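# Hang the picture frame level on the screw

## Task

Get the picture frame hanging level on the screw with nothing else holding it: it must rest on the screw's shank rather than its head, at the frame's balance point, and the loose, freestanding display board must still be upright on its own when done.

## Robot and tools

Robot: two arms, left_arm and right_arm, each ending in a parallel two-finger gripper. The fingers point along the gripper's own +z axis and close along its y axis. end_effector_position is the spot between the finger pads, roughly 5 mm short of the tips.

Frame: one scene frame for everything. Origin at table-top height, halfway between the two arms' nominal bases; +x reaches out over the table, +z is up, and left_arm sits on the +y side (arm names do not match image left/right). Positions are in metres; orientations are quaternions written w first (qw, qx, qy, qz). Reported hand poses can be a few cm off, more at long reach.

The 16-number row: every motion command uses one flat row of 16 numbers covering both arms, even if only one moves: left_arm x, y, z, qw, qx, qy, qz, opening, then right_arm in the same eight-slot order. x, y, z and the quaternion are an absolute target pose for that gripper in the scene frame, not an offset. Opening runs from -1 (closed) to +1 (fully open, 0.070 m); it is an absolute finger setting. To keep an arm still, repeat its last reported pose and wanted opening exactly; to hold orientation, reuse the same quaternion rather than the drifting reported one.

execute_actions: argument actions, a list with at most one item, plus optional cameras (list of names, ["all"], or []). An empty list (actions: []) just reports the state with pictures. A motion item is {"rows": [[16 numbers], ...], "steps": n}: up to 15 rows, steps 1 to 15 (default 15, minimum 5), each step 1/30 s; one row per step, the last row repeated if rows run out. A target more than 0.6 m from the arm's last reported position along any gripper axis is refused and nothing is sent. A wait item is {"steps": n} with n up to 300, counted from the previous result, so your thinking time eats into it. Results are captured 5 steps before an action ends; those remaining steps run afterwards.

move: argument target, either one 16-number row or a list of up to 15 rows sharing a 10 s cap. Paths are straight lines to absolute poses, all arms finishing together, at least 0.5 s long. speed is m/s, 0.002 to 2.2, default 0.25 (turning limited to twice that in rad/s), one value or one per target. blend (m, for lists) rounds corners; 0 means stop at each point. blocking=false returns after about 0.5 s while motion continues. cameras defaults to all pictures. The result adds a move: line giving the ending (done, off_target, moving, held, fault) and limits (paced = pose clipped, held = steps withheld). An arm not named is done, within 3 mm and 2 degrees. done does not imply no contact. Openings in the first target take effect immediately; changed openings in later targets are applied on arrival once everything is at rest. Paths ignore obstacles and the other arm; faster moves lag and hit harder, and aiming past a contact presses harder. Avoid routing near an arm's own base, which can flip its shoulder posture.

wait: seconds, 0 to 10; lets a running move continue, returns early when it ends. stop: brakes a running move (needs stopping distance); fingers keep moving. zoom_image: camera (cam_head_left, cam_head_right, cam_left_wrist, cam_right_wrist) and region [x0, y0, x1, y1] in pixels from the top-left, at most 504 by 504, on that camera's latest image. finished_scene: scene = current scene number; ends it irreversibly and grades it, so call only once the frame hangs unaided and the board stands.

Cameras: all four images are 896x504. Head cameras are fixed above and behind; wrist cameras ride on each hand and may lag during motion. Calibration is given per camera; expect small errors.

Control behaviour: each step the commanded orientation is clipped to 32 degrees from the measured one; position wins if both cannot be met. Joint targets move at most 3 rad/s with 0.6 s to accelerate. A clearance check withholds commands that would bring the arms too close (fingers excepted), but contact can still happen. Hand target in a result is the pose currently pursued. Rounding the wrist near the waist axis can swing the whole arm.

Gripping: grip_measured uses the same -1..1 scale. To hold, command about 0.05 below the reading at first touch for full force (less for a gentler grip). Closing fully takes about 1 s. Parts under 2 mm thick get reduced force. About 20 N per pad.

Hazards: contact torque reaching a joint limit (21.6 N m for waist, shoulder, elbow; 7.52 for the three wrist joints, whose motors manage only about 4 N m including held weight) stops that arm for 10 s. Hot motors (MOTOR HOT at 65 °C) fault at 80 °C and the arm drops; avoid long stretched holds or pushing at unreachable poses. Never squeeze or hit the other arm. Do not drop the frame, release it while moving, knock the display board over, slam, or push hard; anything leaving the table is a failure. Loose items may get occasional small nudges, so re-check before finishing. Smooth, economical motion is preferred.

Each tool is called after "Call:" in YAML: its name, and indented under it one key for each argument.

## Session

Call:
execute_actions:
  actions: []

Scene clock: 0.00 s of 4500.00 s.
left_arm: end_effector_position=(+0.3510, +0.5999, +0.2155) grip_measured=+0.59 end_effector_quat_wxyz=(+0.247, -0.380, +0.744, +0.491) | right_arm: end_effector_position=(+0.3748, -0.3621, +0.2306) grip_measured=+0.98 end_effector_quat_wxyz=(+0.266, -0.127, +0.954, +0.046)
Joint positions: left_arm=[0.435 2.012 -1.399 1.391 1.016 -1.325 0.056] | right_arm=[-0.326 1.505 -1.187 0.405 0.93 -0.792 0.069]
Joint torques (N m): no reading
Motor temperatures (°C): left_arm=[31 31 32 33 36 30] | right_arm=[30 30 33 35 39 32]
Hand target: left_arm +0.3510, +0.5999, +0.2155; +0.247, -0.380, +0.744, +0.491 | right_arm +0.3748, -0.3621, +0.2306; +0.266, -0.127, +0.954, +0.046

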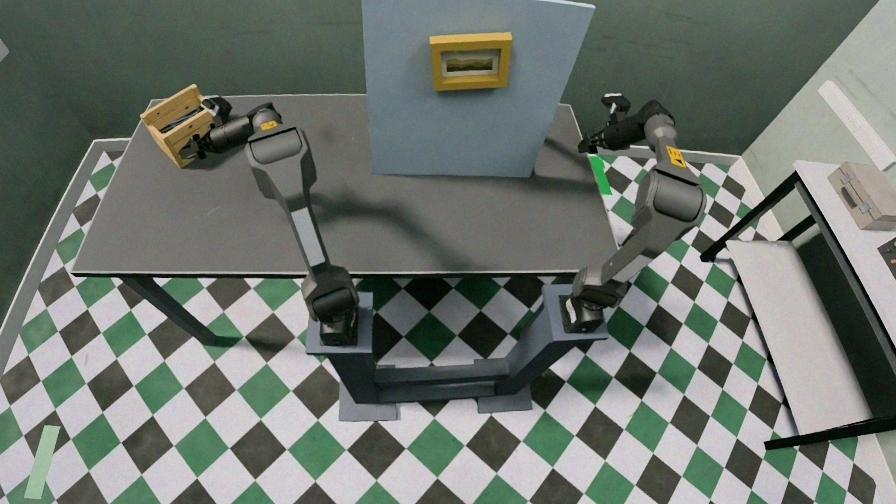

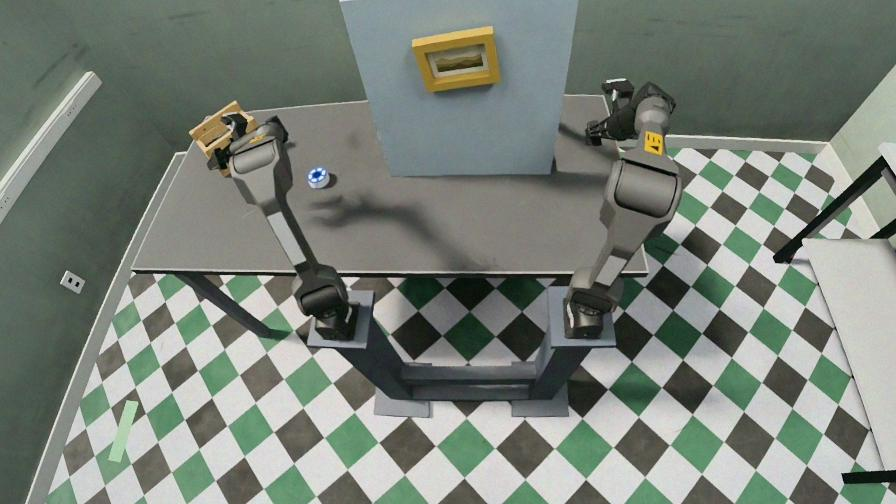

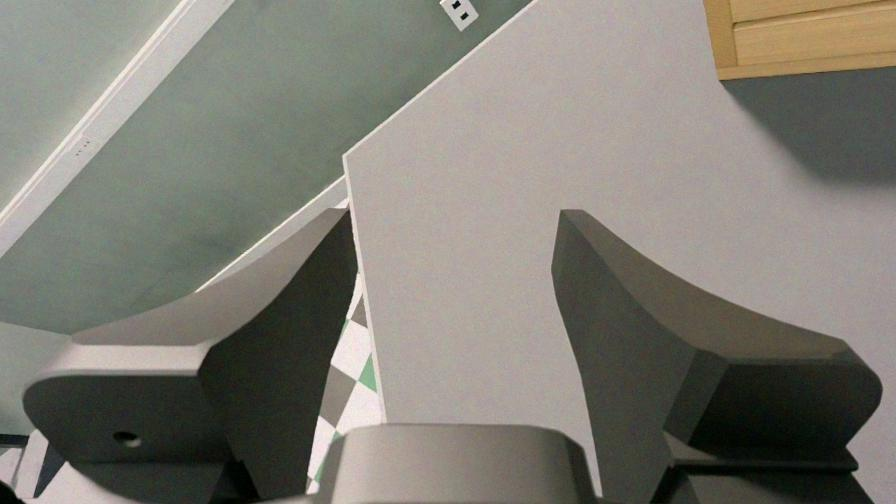

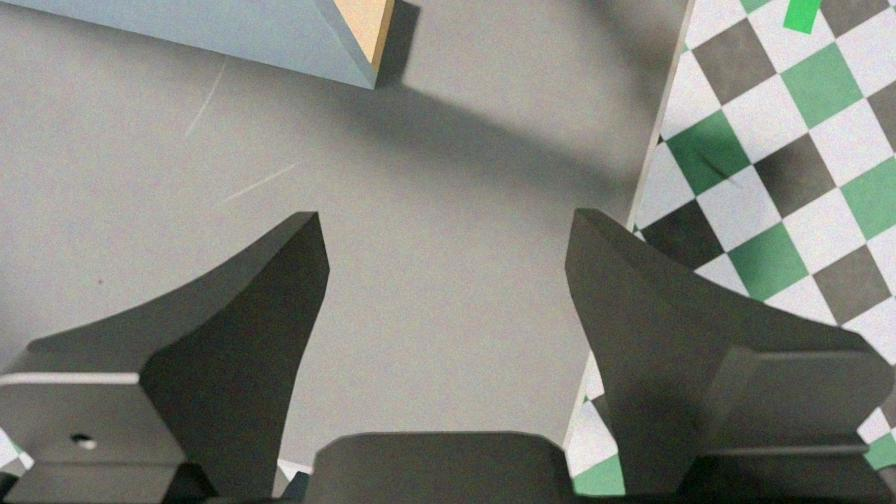

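Call:
zoom_image:
  camera: "cam_head_left"
  region: [350, 0, 610, 190]

Call:
zoom_image:
  camera: "cam_head_right"
  region: [330, 0, 590, 190]

Call:
zoom_image:
  camera: "cam_head_right"
  region: [400, 20, 510, 100]

Call:
zoom_image:
  camera: "cam_head_left"
  region: [415, 20, 525, 100]

Call:
zoom_image:
  camera: "cam_head_left"
  region: [120, 70, 300, 190]

Scaled by 1.938 from the camera's 896x504 image, which has a finer 1280x720 frame.

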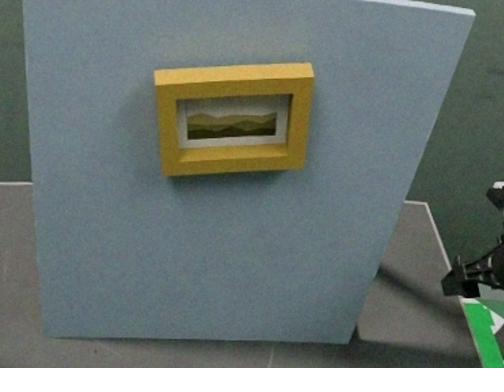

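Scaled by 1.938 from the camera's 896x504 image, which has a finer 1280x720 frame.

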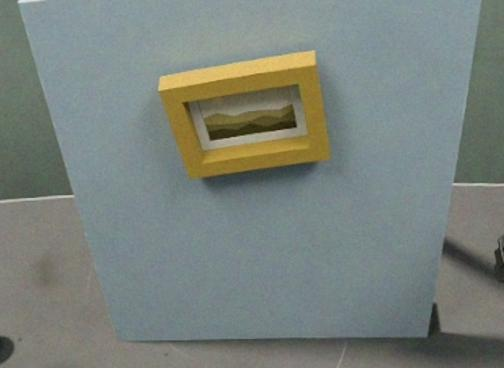

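Scaled by 4.582 from the camera's 896x504 image, which has a finer 1280x720 frame.

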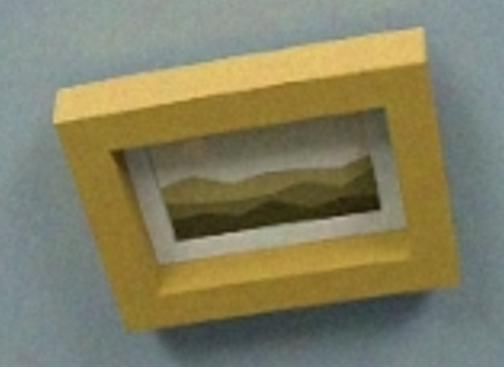

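Scaled by 4.582 from the camera's 896x504 image, which has a finer 1280x720 frame.

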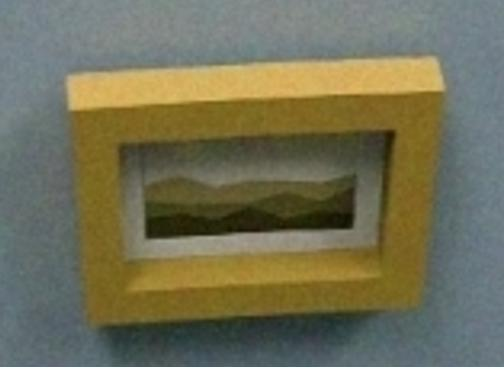

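Scaled by 2.800 from the camera's 896x504 image, which has a finer 1280x720 frame.

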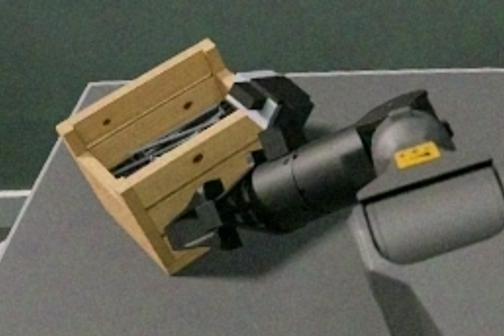

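Call:
move:
  target:
    - [0.351,0.5999,0.2155,0.247,-0.38,0.744,0.491,0.59,0.24,-0.28,0.32,0.5,0.5,0.5,0.5,1]
    - [0.351,0.5999,0.2155,0.247,-0.38,0.744,0.491,0.59,0.29,-0.05,0.335,0.5,0.5,0.5,0.5,1]
  blend: 0.03

Scene clock: 16.17 s of 4500.00 s.
left_arm: end_effector_position=(+0.3508, +0.6000, +0.2155) grip_measured=+0.59 end_effector_quat_wxyz=(+0.247, -0.380, +0.744, +0.491) | right_arm: end_effector_position=(+0.2905, -0.0501, +0.3348) grip_measured=+0.98 end_effector_quat_wxyz=(+0.454, +0.488, +0.544, +0.510)
Joint positions: left_arm=[0.435 2.013 -1.399 1.391 1.018 -1.325 0.056] | right_arm=[1.344 1.466 -0.854 1.444 -1.225 0.539 0.069]
Joint torques (N m): left_arm=[-0.72 -7.79 -3.02 0.53 0.49 -0.1] | right_arm=[0.16 -5.27 -3.83 -0.96 -0.33 -0.21]
Motor temperatures (°C): left_arm=[31 32 33 33 36 30] | right_arm=[30 30 34 35 39 32]
Hand target: left_arm +0.3510, +0.5999, +0.2155; +0.247, -0.380, +0.744, +0.491 | right_arm +0.2904, -0.0501, +0.3351; +0.454, +0.488, +0.544, +0.510
Off the commanded pose: left_arm 0.000 m, 0 deg | right_arm 0.001 m, 7 deg.
joint sent to its limit (right arm) — joint 5 (wrist pitch), lower limit.
Kept back: nothing.
move: off_target (right_arm); blend cut to 0 m at target 1; limits=paced
camera_calibration:
cam_left_wrist: T_world_to_cam=[[0.800807, -0.211152, -0.560466, -0.0299846], [-0.482053, -0.782585, -0.393935, 0.724154], [-0.355432, 0.585641, -0.728487, 0.0520217], [0, 0, 0, 1]] pos_world=[0.391583, 0.529915, 0.306362]
cam_right_wrist: T_world_to_cam=[[-0.0813313, 0.0336225, -0.99612, 0.359464], [-0.690376, 0.718943, 0.0806347, 0.203227], [0.718865, 0.694255, -0.0352604, -0.0439371], [0, 0, 0, 1]] pos_world=[0.201123, -0.127691, 0.340133]

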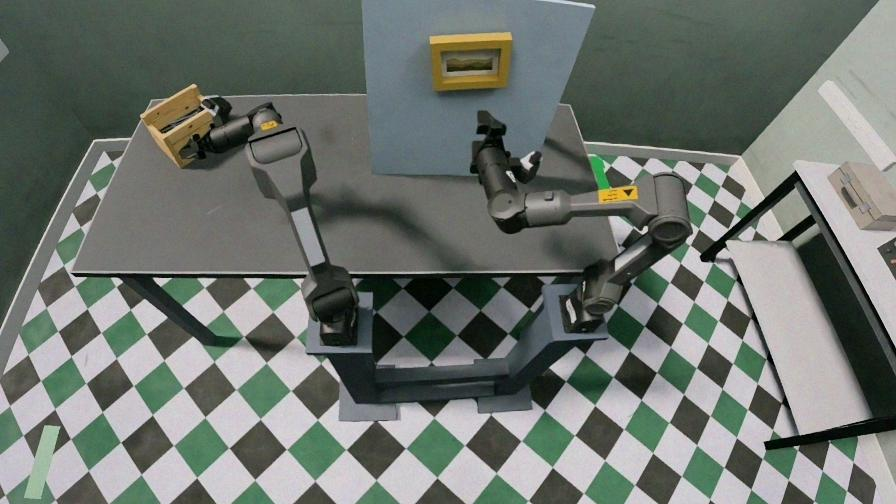

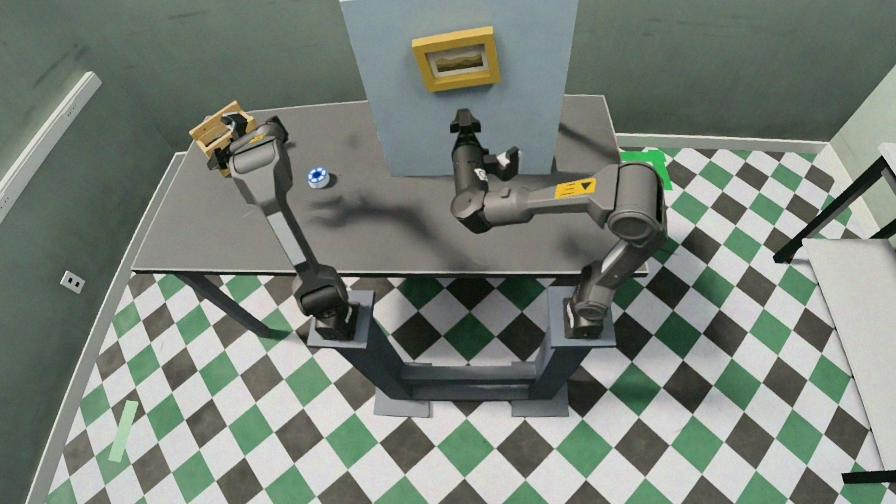

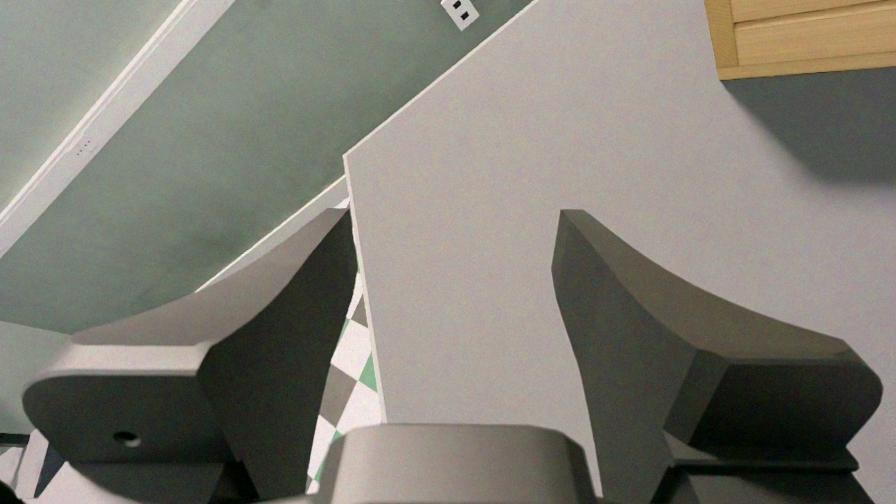

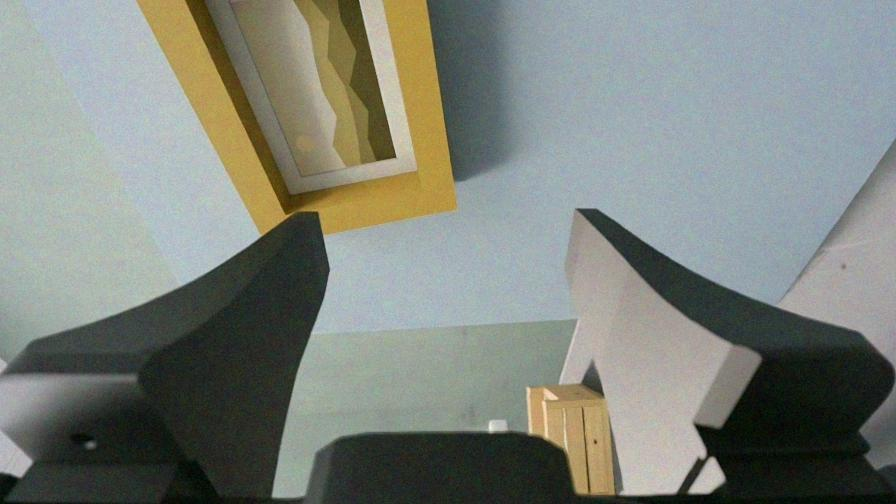

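Call:
zoom_image:
  camera: "cam_head_left"
  region: [430, 70, 570, 190]

Call:
zoom_image:
  camera: "cam_head_right"
  region: [410, 70, 550, 190]

Call:
zoom_image:
  camera: "cam_right_wrist"
  region: [100, 0, 600, 300]

Scaled by 3.600 from the camera's 896x504 image, which has a finer 1280x720 frame.

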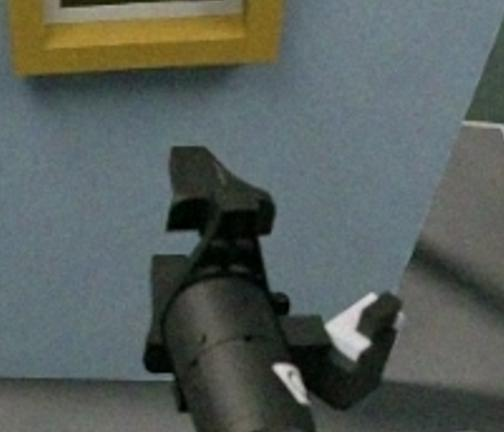

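Scaled by 3.600 from the camera's 896x504 image, which has a finer 1280x720 frame.

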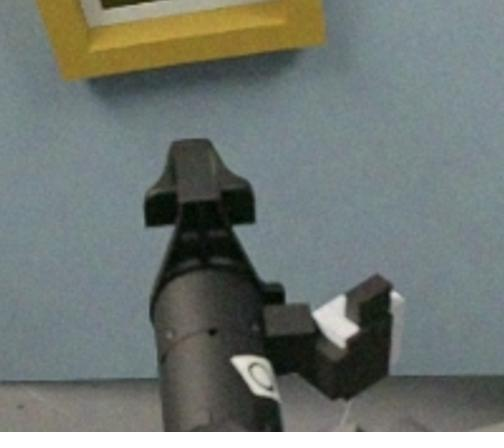

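Scaled by 1.008 from the camera's 896x504 image, which has a finer 1280x720 frame.

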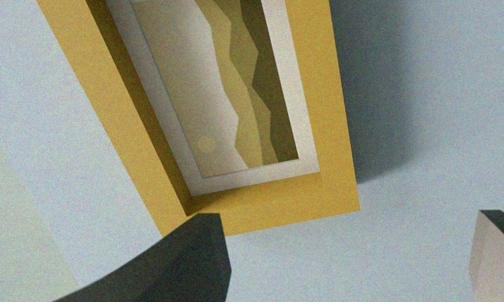

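Call:
move:
  target: [0.351,0.5999,0.2155,0.247,-0.38,0.744,0.491,0.59,0.36,-0.056,0.342,0.475,0.413,0.5866,0.5098,0.43]
  speed: 0.12

Call:
zoom_image:
  camera: "cam_head_left"
  region: [415, 20, 535, 140]

Call:
zoom_image:
  camera: "cam_head_right"
  region: [400, 20, 520, 140]

Scene clock: 19.40 s of 4500.00 s.
left_arm: end_effector_position=(+0.3508, +0.6000, +0.2155) grip_measured=+0.59 end_effector_quat_wxyz=(+0.247, -0.380, +0.744, +0.491) | right_arm: end_effector_position=(+0.3600, -0.0560, +0.3419) grip_measured=+0.43 end_effector_quat_wxyz=(+0.475, +0.413, +0.587, +0.510)
Joint positions: left_arm=[0.435 2.013 -1.399 1.391 1.018 -1.325 0.056] | right_arm=[1.019 1.483 -0.866 1.133 -0.898 0.536 0.05]
Joint torques (N m): left_arm=[-0.79 -7.71 -3.05 0.59 0.46 -0.08] | right_arm=[0.71 -4.21 -4.26 -0.73 -0.63 0.03]
Motor temperatures (°C): left_arm=[31 32 33 33 36 30] | right_arm=[30 30 34 35 39 32]
Hand target: left_arm +0.3510, +0.5999, +0.2155; +0.247, -0.380, +0.744, +0.491 | right_arm +0.3600, -0.0560, +0.3420; +0.475, +0.413, +0.587, +0.510
Off the commanded pose: left_arm 0.000 m, 0 deg | right_arm 0.000 m, 0 deg.
Kept back: nothing.
move: done
camera_calibration:
cam_left_wrist: T_world_to_cam=[[0.800807, -0.211152, -0.560466, -0.0299846], [-0.482053, -0.782585, -0.393935, 0.724154], [-0.355432, 0.585641, -0.728487, 0.0520217], [0, 0, 0, 1]] pos_world=[0.391583, 0.529915, 0.306362]
cam_right_wrist: T_world_to_cam=[[-0.0180197, -0.104275, -0.994385, 0.341341], [-0.761806, 0.64556, -0.0538909, 0.322498], [0.647555, 0.756557, -0.0910701, -0.0412622], [0, 0, 0, 1]] pos_world=[0.278551, -0.141381, 0.353046]

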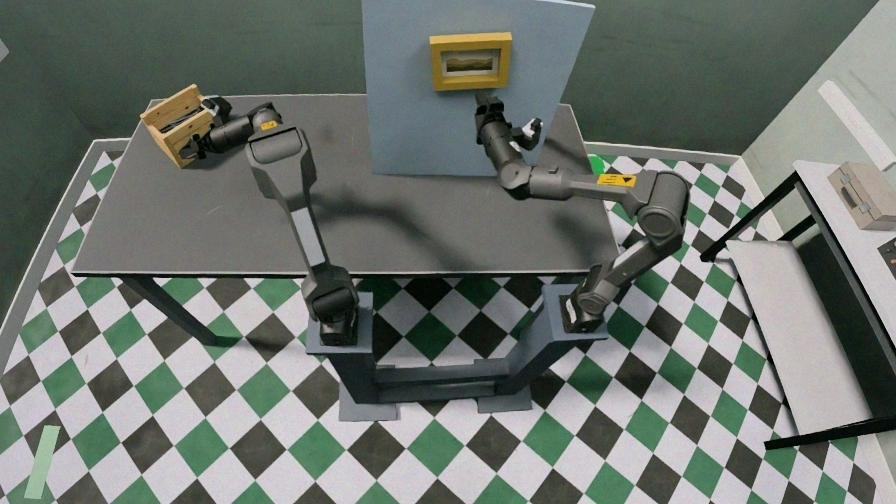

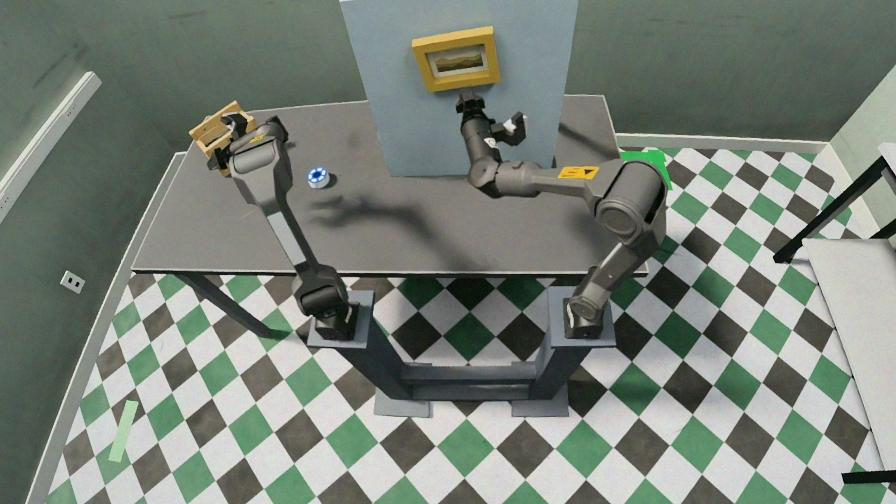

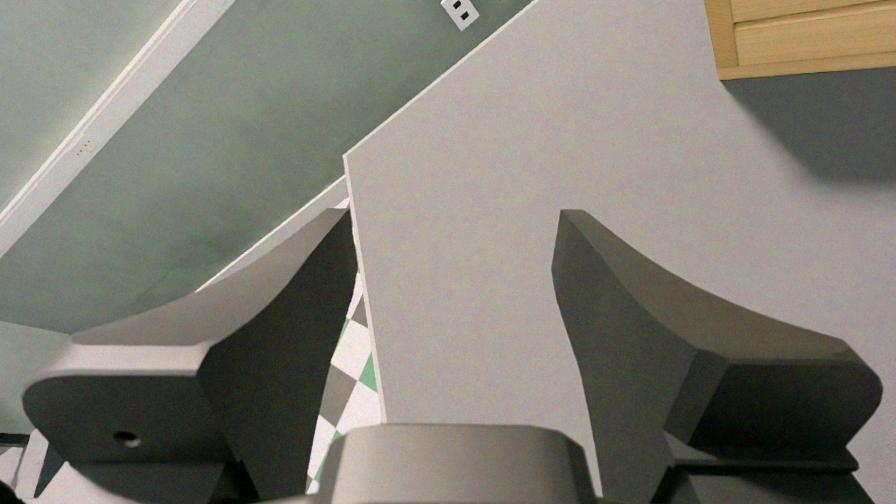

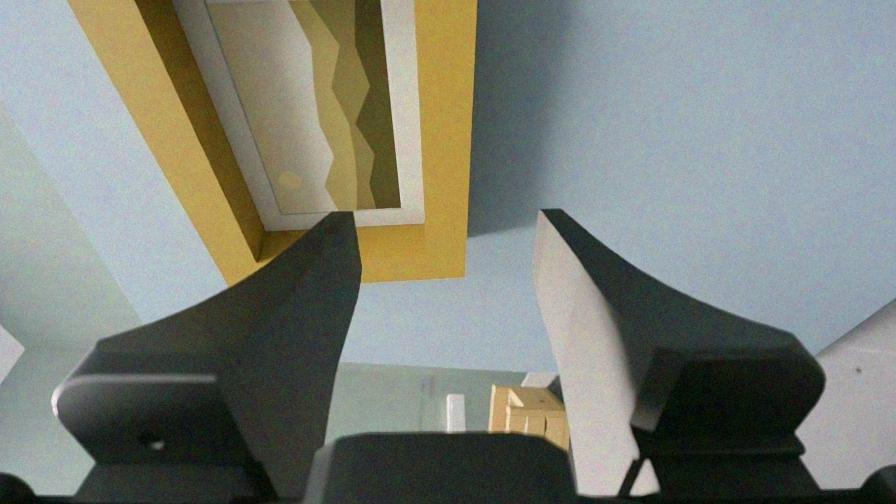

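Scaled by 4.200 from the camera's 896x504 image, which has a finer 1280x720 frame.

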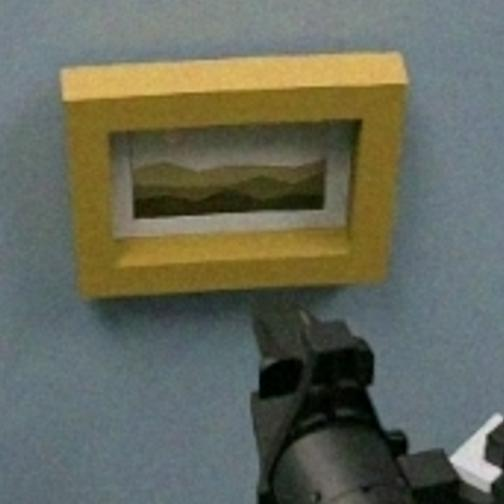

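Scaled by 4.200 from the camera's 896x504 image, which has a finer 1280x720 frame.

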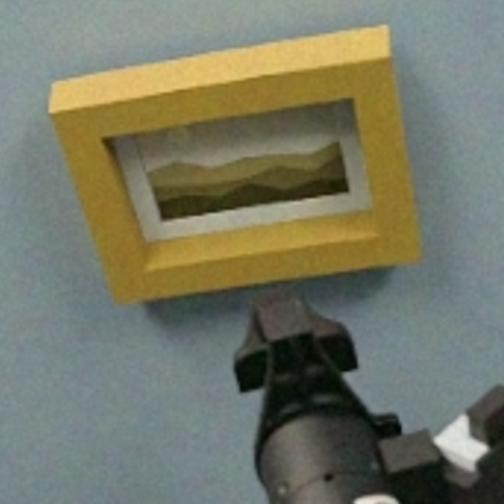

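Call:
move:
  target: [0.351,0.5999,0.2155,0.247,-0.38,0.744,0.491,0.59,0.418,-0.046,0.342,0.475,0.413,0.5866,0.5098,0.43]
  speed: 0.06

Call:
zoom_image:
  camera: "cam_head_left"
  region: [415, 20, 535, 140]

Call:
zoom_image:
  camera: "cam_head_right"
  region: [400, 20, 520, 140]

Scene clock: 21.03 s of 4500.00 s.
left_arm: end_effector_position=(+0.3508, +0.6000, +0.2155) grip_measured=+0.59 end_effector_quat_wxyz=(+0.247, -0.380, +0.744, +0.491) | right_arm: end_effector_position=(+0.4184, -0.0459, +0.3420) grip_measured=+0.43 end_effector_quat_wxyz=(+0.475, +0.413, +0.587, +0.510)
Joint positions: left_arm=[0.435 2.013 -1.399 1.391 1.018 -1.325 0.056] | right_arm=[0.866 1.629 -1.034 1.018 -0.771 0.594 0.05]
Joint torques (N m): left_arm=[-0.58 -7.75 -3.15 0.57 0.46 -0.07] | right_arm=[0.77 -6.68 -3.63 -0.63 -0.66 0.07]
Motor temperatures (°C): left_arm=[31 32 33 33 36 30] | right_arm=[30 31 34 35 39 32]
Hand target: left_arm +0.3510, +0.5999, +0.2155; +0.247, -0.380, +0.744, +0.491 | right_arm +0.4180, -0.0460, +0.3420; +0.475, +0.413, +0.587, +0.510
Off the commanded pose: left_arm 0.000 m, 0 deg | right_arm 0.000 m, 0 deg.
Kept back: nothing.
move: done
camera_calibration:
cam_left_wrist: T_world_to_cam=[[0.800807, -0.211152, -0.560466, -0.0299846], [-0.482053, -0.782585, -0.393935, 0.724154], [-0.355432, 0.585641, -0.728487, 0.0520217], [0, 0, 0, 1]] pos_world=[0.391583, 0.529915, 0.306362]
cam_right_wrist: T_world_to_cam=[[-0.0178183, -0.104244, -0.994392, 0.343386], [-0.761249, 0.646199, -0.0541012, 0.360441], [0.648214, 0.756016, -0.0908695, -0.0870854], [0, 0, 0, 1]] pos_world=[0.336954, -0.131283, 0.353047]

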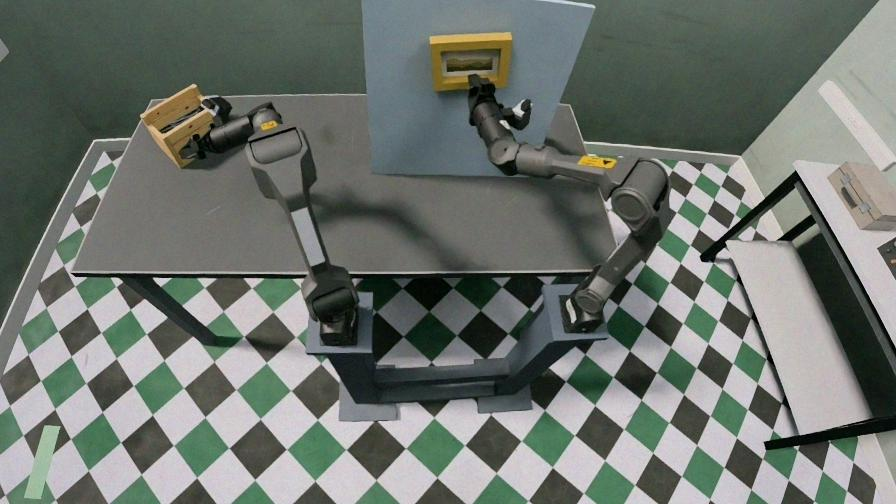

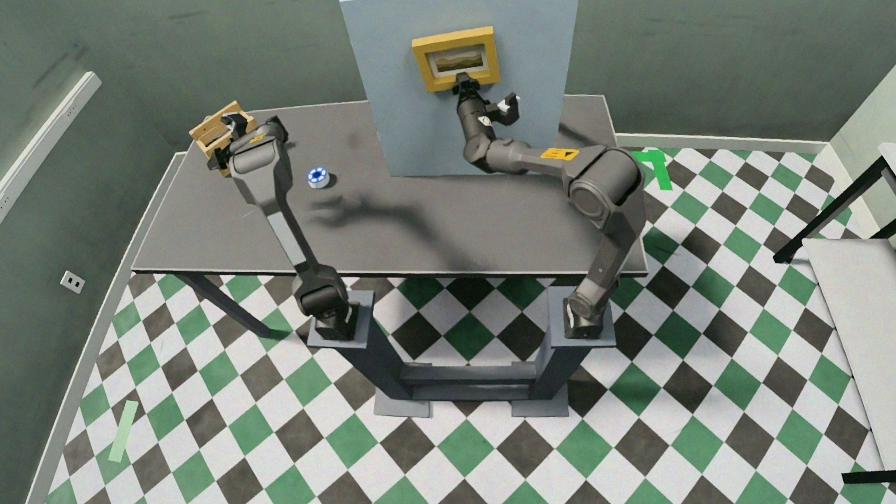

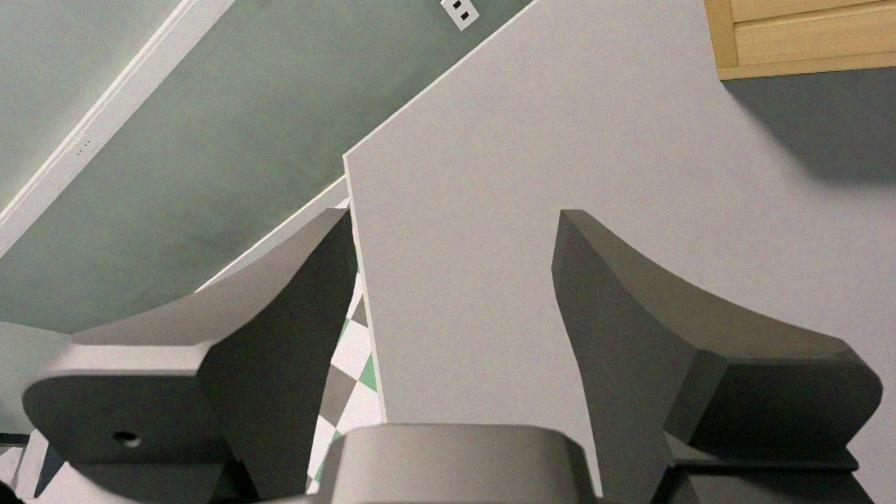

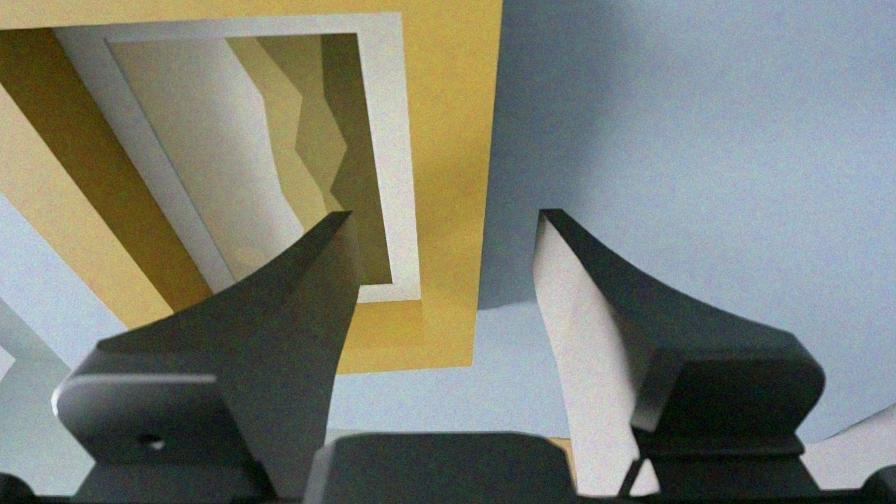

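Scaled by 4.200 from the camera's 896x504 image, which has a finer 1280x720 frame.

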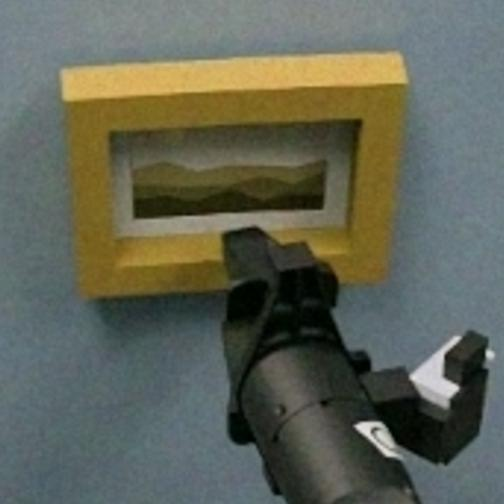

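Scaled by 4.200 from the camera's 896x504 image, which has a finer 1280x720 frame.

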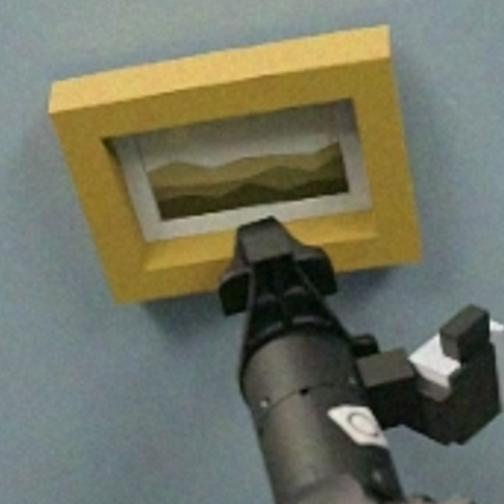

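Call:
move:
  target:
    - [0.351,0.5999,0.2155,0.247,-0.38,0.744,0.491,0.59,0.422,-0.045,0.3405,0.475,0.413,0.5866,0.5098,0.43]
    - [0.351,0.5999,0.2155,0.247,-0.38,0.744,0.491,0.59,0.422,-0.045,0.3405,0.475,0.413,0.5866,0.5098,-0.3]
  speed: 0.06

Call:
zoom_image:
  camera: "cam_right_wrist"
  region: [250, 100, 650, 400]

Scene clock: 22.60 s of 4500.00 s.
left_arm: end_effector_position=(+0.3508, +0.6000, +0.2155) grip_measured=+0.59 end_effector_quat_wxyz=(+0.247, -0.380, +0.744, +0.491) | right_arm: end_effector_position=(+0.4218, -0.0449, +0.3404) grip_measured=-0.30 end_effector_quat_wxyz=(+0.475, +0.413, +0.587, +0.510)
Joint positions: left_arm=[0.435 2.013 -1.399 1.391 1.018 -1.325 0.056] | right_arm=[0.86 1.641 -1.043 1.009 -0.768 0.604 0.025]
Joint torques (N m): left_arm=[-0.72 -7.9 -3.15 0.61 0.42 -0.03] | right_arm=[-0.42 -5.24 -4.57 -0.79 -0.45 0.13]
Motor temperatures (°C): left_arm=[31 32 33 33 36 30] | right_arm=[30 31 34 35 39 32]
Hand target: left_arm +0.3510, +0.5999, +0.2155; +0.247, -0.380, +0.744, +0.491 | right_arm +0.4220, -0.0450, +0.3405; +0.475, +0.413, +0.587, +0.510
Off the commanded pose: left_arm 0.000 m, 0 deg | right_arm 0.000 m, 0 deg.
Kept back: nothing.
move: done
camera_calibration:
cam_left_wrist: T_world_to_cam=[[0.800807, -0.211152, -0.560466, -0.0299846], [-0.482053, -0.782585, -0.393935, 0.724154], [-0.355432, 0.585641, -0.728487, 0.0520217], [0, 0, 0, 1]] pos_world=[0.391583, 0.529915, 0.306362]
cam_right_wrist: T_world_to_cam=[[-0.0180989, -0.104108, -0.994401, 0.342076], [-0.761337, 0.646121, -0.0537879, 0.362206], [0.648104, 0.756101, -0.0909551, -0.0901118], [0, 0, 0, 1]] pos_world=[0.340353, -0.130282, 0.351447]

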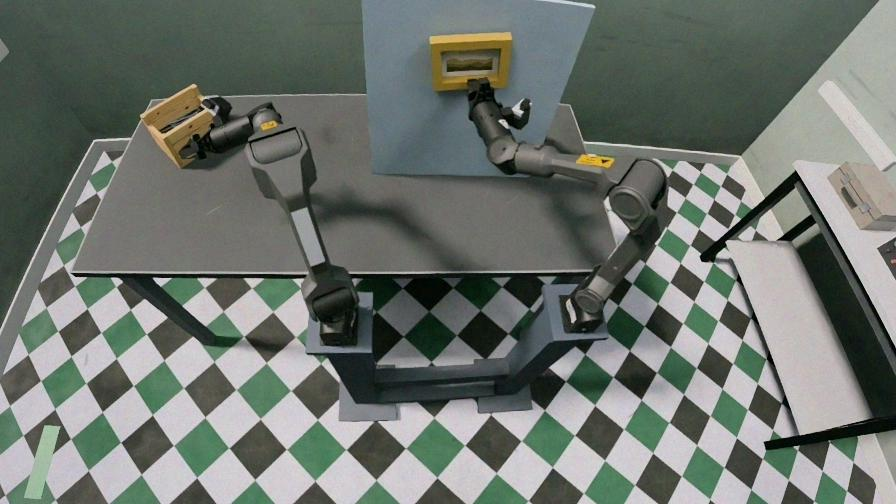

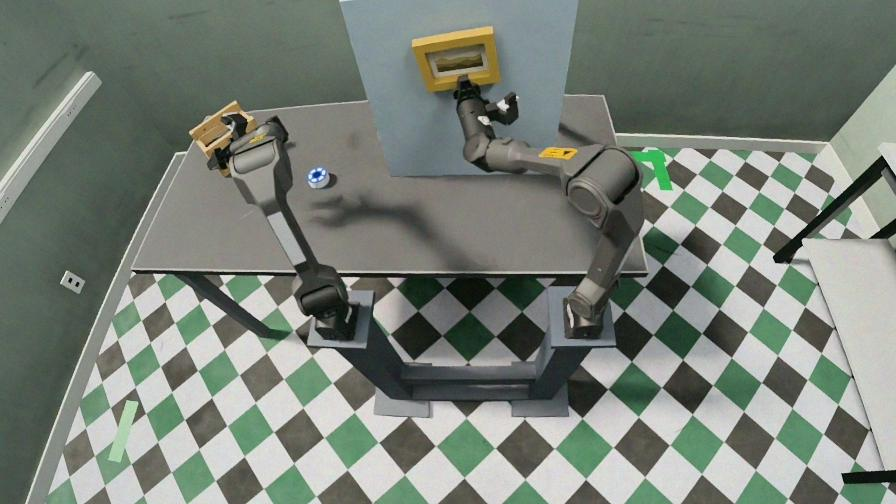

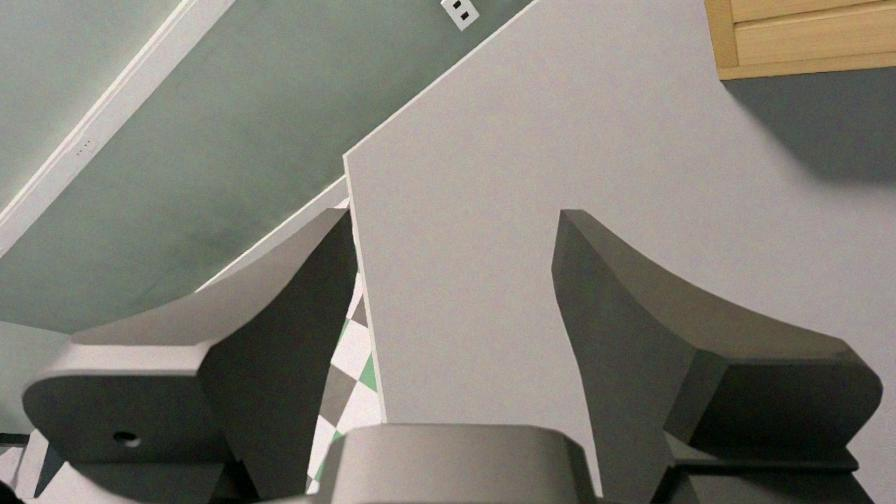

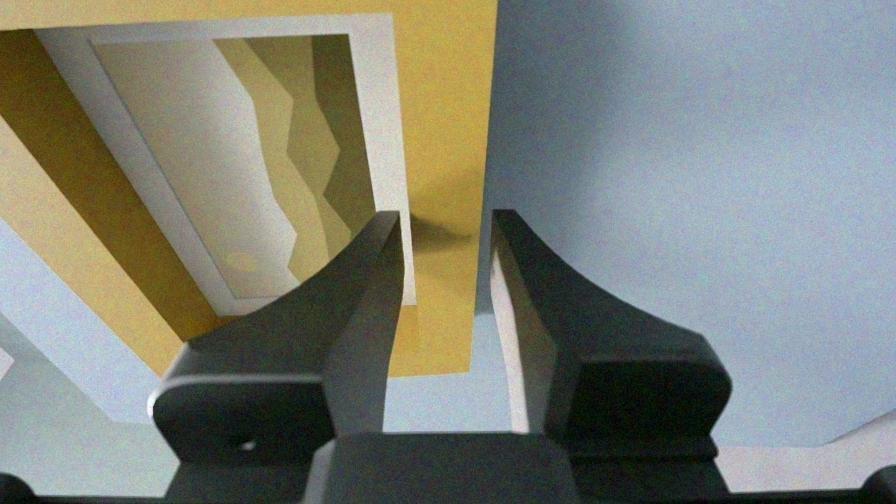

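Scaled by 1.260 from the camera's 896x504 image, which has a finer 1280x720 frame.

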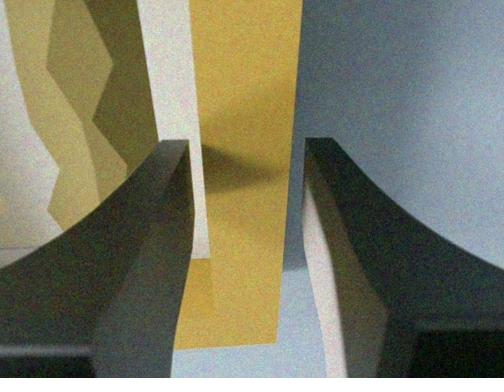

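Call:
move:
  target: [0.351,0.5999,0.2155,0.247,-0.38,0.744,0.491,0.59,0.422,-0.045,0.3405,0.475,0.413,0.5866,0.5098,-0.54]
  cameras: ["cam_right_wrist"]

Scene clock: 23.33 s of 4500.00 s.
left_arm: end_effector_position=(+0.3508, +0.6000, +0.2155) grip_measured=+0.59 end_effector_quat_wxyz=(+0.247, -0.380, +0.744, +0.491) | right_arm: end_effector_position=(+0.4218, -0.0448, +0.3405) grip_measured=-0.54 end_effector_quat_wxyz=(+0.475, +0.412, +0.587, +0.510)
Joint positions: left_arm=[0.435 2.013 -1.399 1.391 1.018 -1.325 0.056] | right_arm=[0.86 1.641 -1.043 1.008 -0.768 0.604 0.016]
Joint torques (N m): left_arm=[-0.78 -7.92 -2.92 0.6 0.38 -0.06] | right_arm=[-0.49 -5.25 -4.05 -0.49 -0.45 0.11]
Motor temperatures (°C): left_arm=[31 32 33 33 36 30] | right_arm=[30 31 34 35 39 32]
Hand target: left_arm +0.3510, +0.5999, +0.2155; +0.247, -0.380, +0.744, +0.491 | right_arm +0.4220, -0.0450, +0.3405; +0.475, +0.413, +0.587, +0.510
Off the commanded pose: left_arm 0.000 m, 0 deg | right_arm 0.000 m, 0 deg.
Kept back: nothing.
move: done
camera_calibration:
cam_right_wrist: T_world_to_cam=[[-0.0174699, -0.104667, -0.994354, 0.341881], [-0.761588, 0.645758, -0.054593, 0.362466], [0.647826, 0.756334, -0.0909945, -0.0900393], [0, 0, 0, 1]] pos_world=[0.340353, -0.130182, 0.351546]
Images, in order (width x height): cam_right_wrist 896x504.

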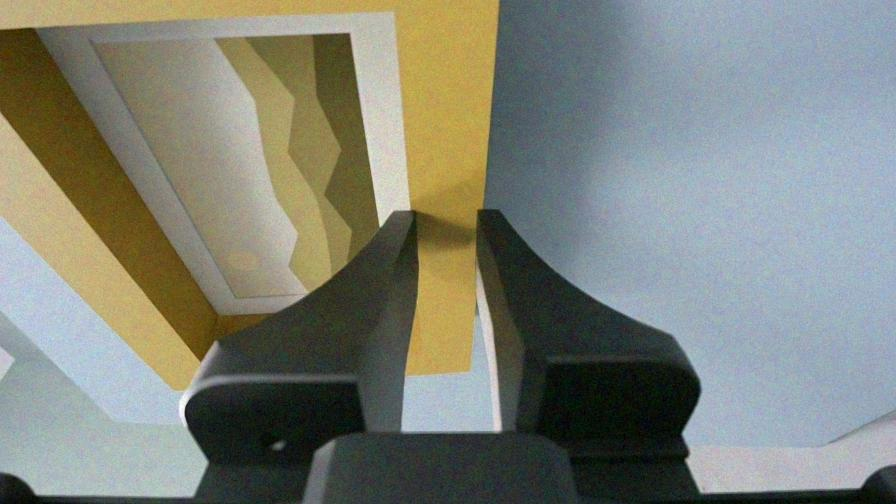

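Call:
move:
  target: [0.351,0.5999,0.2155,0.247,-0.38,0.744,0.491,0.59,0.422,-0.045,0.3405,0.475,0.413,0.5866,0.5098,-0.62]
  cameras: ["cam_right_wrist"]

Scene clock: 24.07 s of 4500.00 s.
left_arm: end_effector_position=(+0.3508, +0.6000, +0.2155) grip_measured=+0.59 end_effector_quat_wxyz=(+0.247, -0.380, +0.744, +0.491) | right_arm: end_effector_position=(+0.4218, -0.0448, +0.3405) grip_measured=-0.62 end_effector_quat_wxyz=(+0.475, +0.412, +0.587, +0.510)
Joint positions: left_arm=[0.435 2.013 -1.399 1.391 1.018 -1.325 0.056] | right_arm=[0.86 1.641 -1.043 1.008 -0.768 0.604 0.013]
Joint torques (N m): left_arm=[-0.62 -7.9 -3.01 0.6 0.41 -0.01] | right_arm=[-0.45 -5.26 -3.38 -0.34 -0.45 0.09]
Motor temperatures (°C): left_arm=[31 32 33 33 36 30] | right_arm=[30 31 34 35 39 32]
Hand target: left_arm +0.3510, +0.5999, +0.2155; +0.247, -0.380, +0.744, +0.491 | right_arm +0.4220, -0.0450, +0.3405; +0.475, +0.413, +0.587, +0.510
Off the commanded pose: left_arm 0.000 m, 0 deg | right_arm 0.000 m, 0 deg.
Kept back: nothing.
move: done
camera_calibration:
cam_right_wrist: T_world_to_cam=[[-0.0174699, -0.104667, -0.994354, 0.341881], [-0.761588, 0.645758, -0.054593, 0.362466], [0.647826, 0.756334, -0.0909945, -0.0900393], [0, 0, 0, 1]] pos_world=[0.340353, -0.130182, 0.351546]
Images, in order (width x height): cam_right_wrist 896x504.

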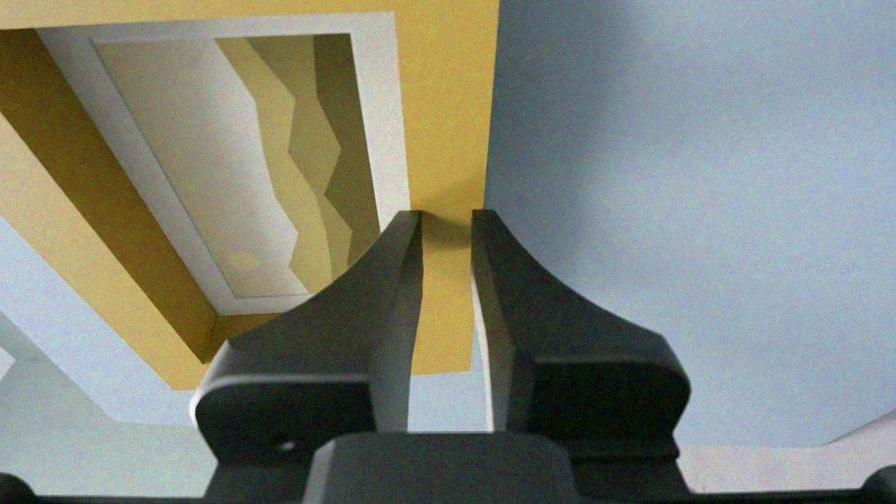

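Call:
move:
  target: [0.351,0.5999,0.2155,0.247,-0.38,0.744,0.491,0.59,0.422,-0.045,0.3405,0.475,0.413,0.5866,0.5098,-0.72]
  cameras: ["cam_right_wrist"]

Scene clock: 24.80 s of 4500.00 s.
left_arm: end_effector_position=(+0.3508, +0.6000, +0.2155) grip_measured=+0.59 end_effector_quat_wxyz=(+0.247, -0.380, +0.744, +0.491) | right_arm: end_effector_position=(+0.4218, -0.0448, +0.3405) grip_measured=-0.72 end_effector_quat_wxyz=(+0.475, +0.412, +0.587, +0.510)
Joint positions: left_arm=[0.435 2.013 -1.399 1.391 1.018 -1.325 0.056] | right_arm=[0.86 1.641 -1.043 1.008 -0.768 0.604 0.01]
Joint torques (N m): left_arm=[-0.64 -7.75 -2.83 0.6 0.38 -0.05] | right_arm=[-0.47 -5.27 -3.14 -0.31 -0.45 0.07]
Motor temperatures (°C): left_arm=[31 32 33 33 36 30] | right_arm=[30 31 34 35 39 32]
Hand target: left_arm +0.3510, +0.5999, +0.2155; +0.247, -0.380, +0.744, +0.491 | right_arm +0.4220, -0.0450, +0.3405; +0.475, +0.413, +0.587, +0.510
Off the commanded pose: left_arm 0.000 m, 0 deg | right_arm 0.000 m, 0 deg.
Kept back: nothing.
move: done
camera_calibration:
cam_right_wrist: T_world_to_cam=[[-0.0174699, -0.104667, -0.994354, 0.341881], [-0.761588, 0.645758, -0.054593, 0.362466], [0.647826, 0.756334, -0.0909945, -0.0900393], [0, 0, 0, 1]] pos_world=[0.340353, -0.130182, 0.351546]
Images, in order (width x height): cam_right_wrist 896x504.

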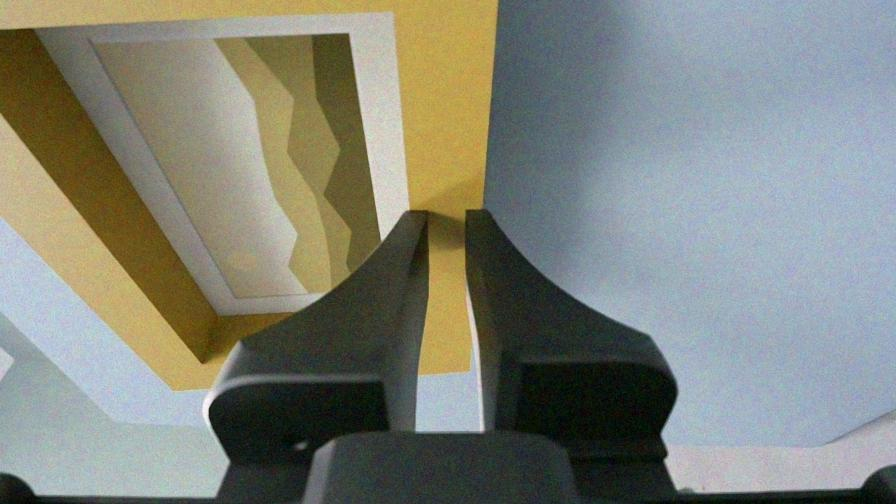

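Call:
move:
  target:
    - [0.351,0.5999,0.2155,0.247,-0.38,0.744,0.491,0.59,0.422,-0.045,0.3405,0.475,0.413,0.5866,0.5098,-0.1]
    - [0.351,0.5999,0.2155,0.247,-0.38,0.744,0.491,0.59,0.432,-0.043,0.3405,0.475,0.413,0.5866,0.5098,-0.1]
  cameras: ["cam_right_wrist"]
  speed: 0.04

Call:
zoom_image:
  camera: "cam_right_wrist"
  region: [350, 130, 550, 280]

Scene clock: 26.37 s of 4500.00 s.
left_arm: end_effector_position=(+0.3508, +0.6000, +0.2155) grip_measured=+0.59 end_effector_quat_wxyz=(+0.247, -0.380, +0.744, +0.491) | right_arm: end_effector_position=(+0.4321, -0.0431, +0.3407) grip_measured=-0.10 end_effector_quat_wxyz=(+0.475, +0.413, +0.586, +0.510)
Joint positions: left_arm=[0.435 2.013 -1.399 1.391 1.018 -1.325 0.056] | right_arm=[0.838 1.669 -1.078 0.995 -0.749 0.609 0.032]
Joint torques (N m): left_arm=[-0.64 -7.73 -2.92 0.62 0.38 -0.05] | right_arm=[0.09 -6.08 -4.18 -0.72 -0.52 0.16]
Motor temperatures (°C): left_arm=[31 33 33 33 36 30] | right_arm=[30 31 34 35 39 32]
Hand target: left_arm +0.3510, +0.5999, +0.2155; +0.247, -0.380, +0.744, +0.491 | right_arm +0.4320, -0.0430, +0.3405; +0.475, +0.413, +0.587, +0.510
Off the commanded pose: left_arm 0.000 m, 0 deg | right_arm 0.000 m, 0 deg.
Kept back: nothing.
move: done
camera_calibration:
cam_right_wrist: T_world_to_cam=[[-0.0176747, -0.103873, -0.994434, 0.342553], [-0.760957, 0.646551, -0.05401, 0.368832], [0.648562, 0.755766, -0.0904703, -0.0985804], [0, 0, 0, 1]] pos_world=[0.350655, -0.128383, 0.351648]
Images, in order (width x height): cam_right_wrist 896x504.

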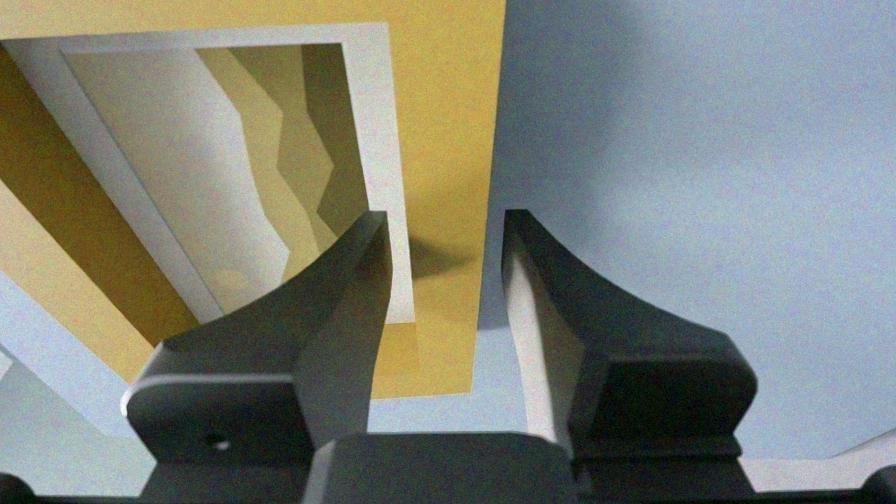

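Scaled by 2.520 from the camera's 896x504 image, which has a finer 1280x720 frame.

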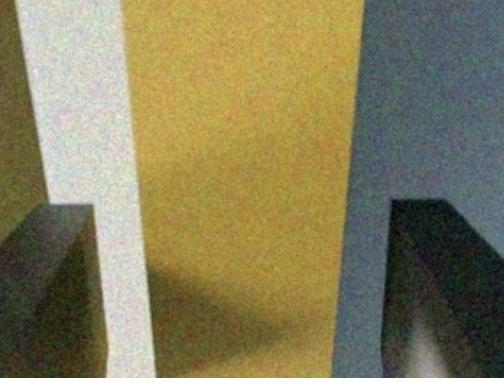

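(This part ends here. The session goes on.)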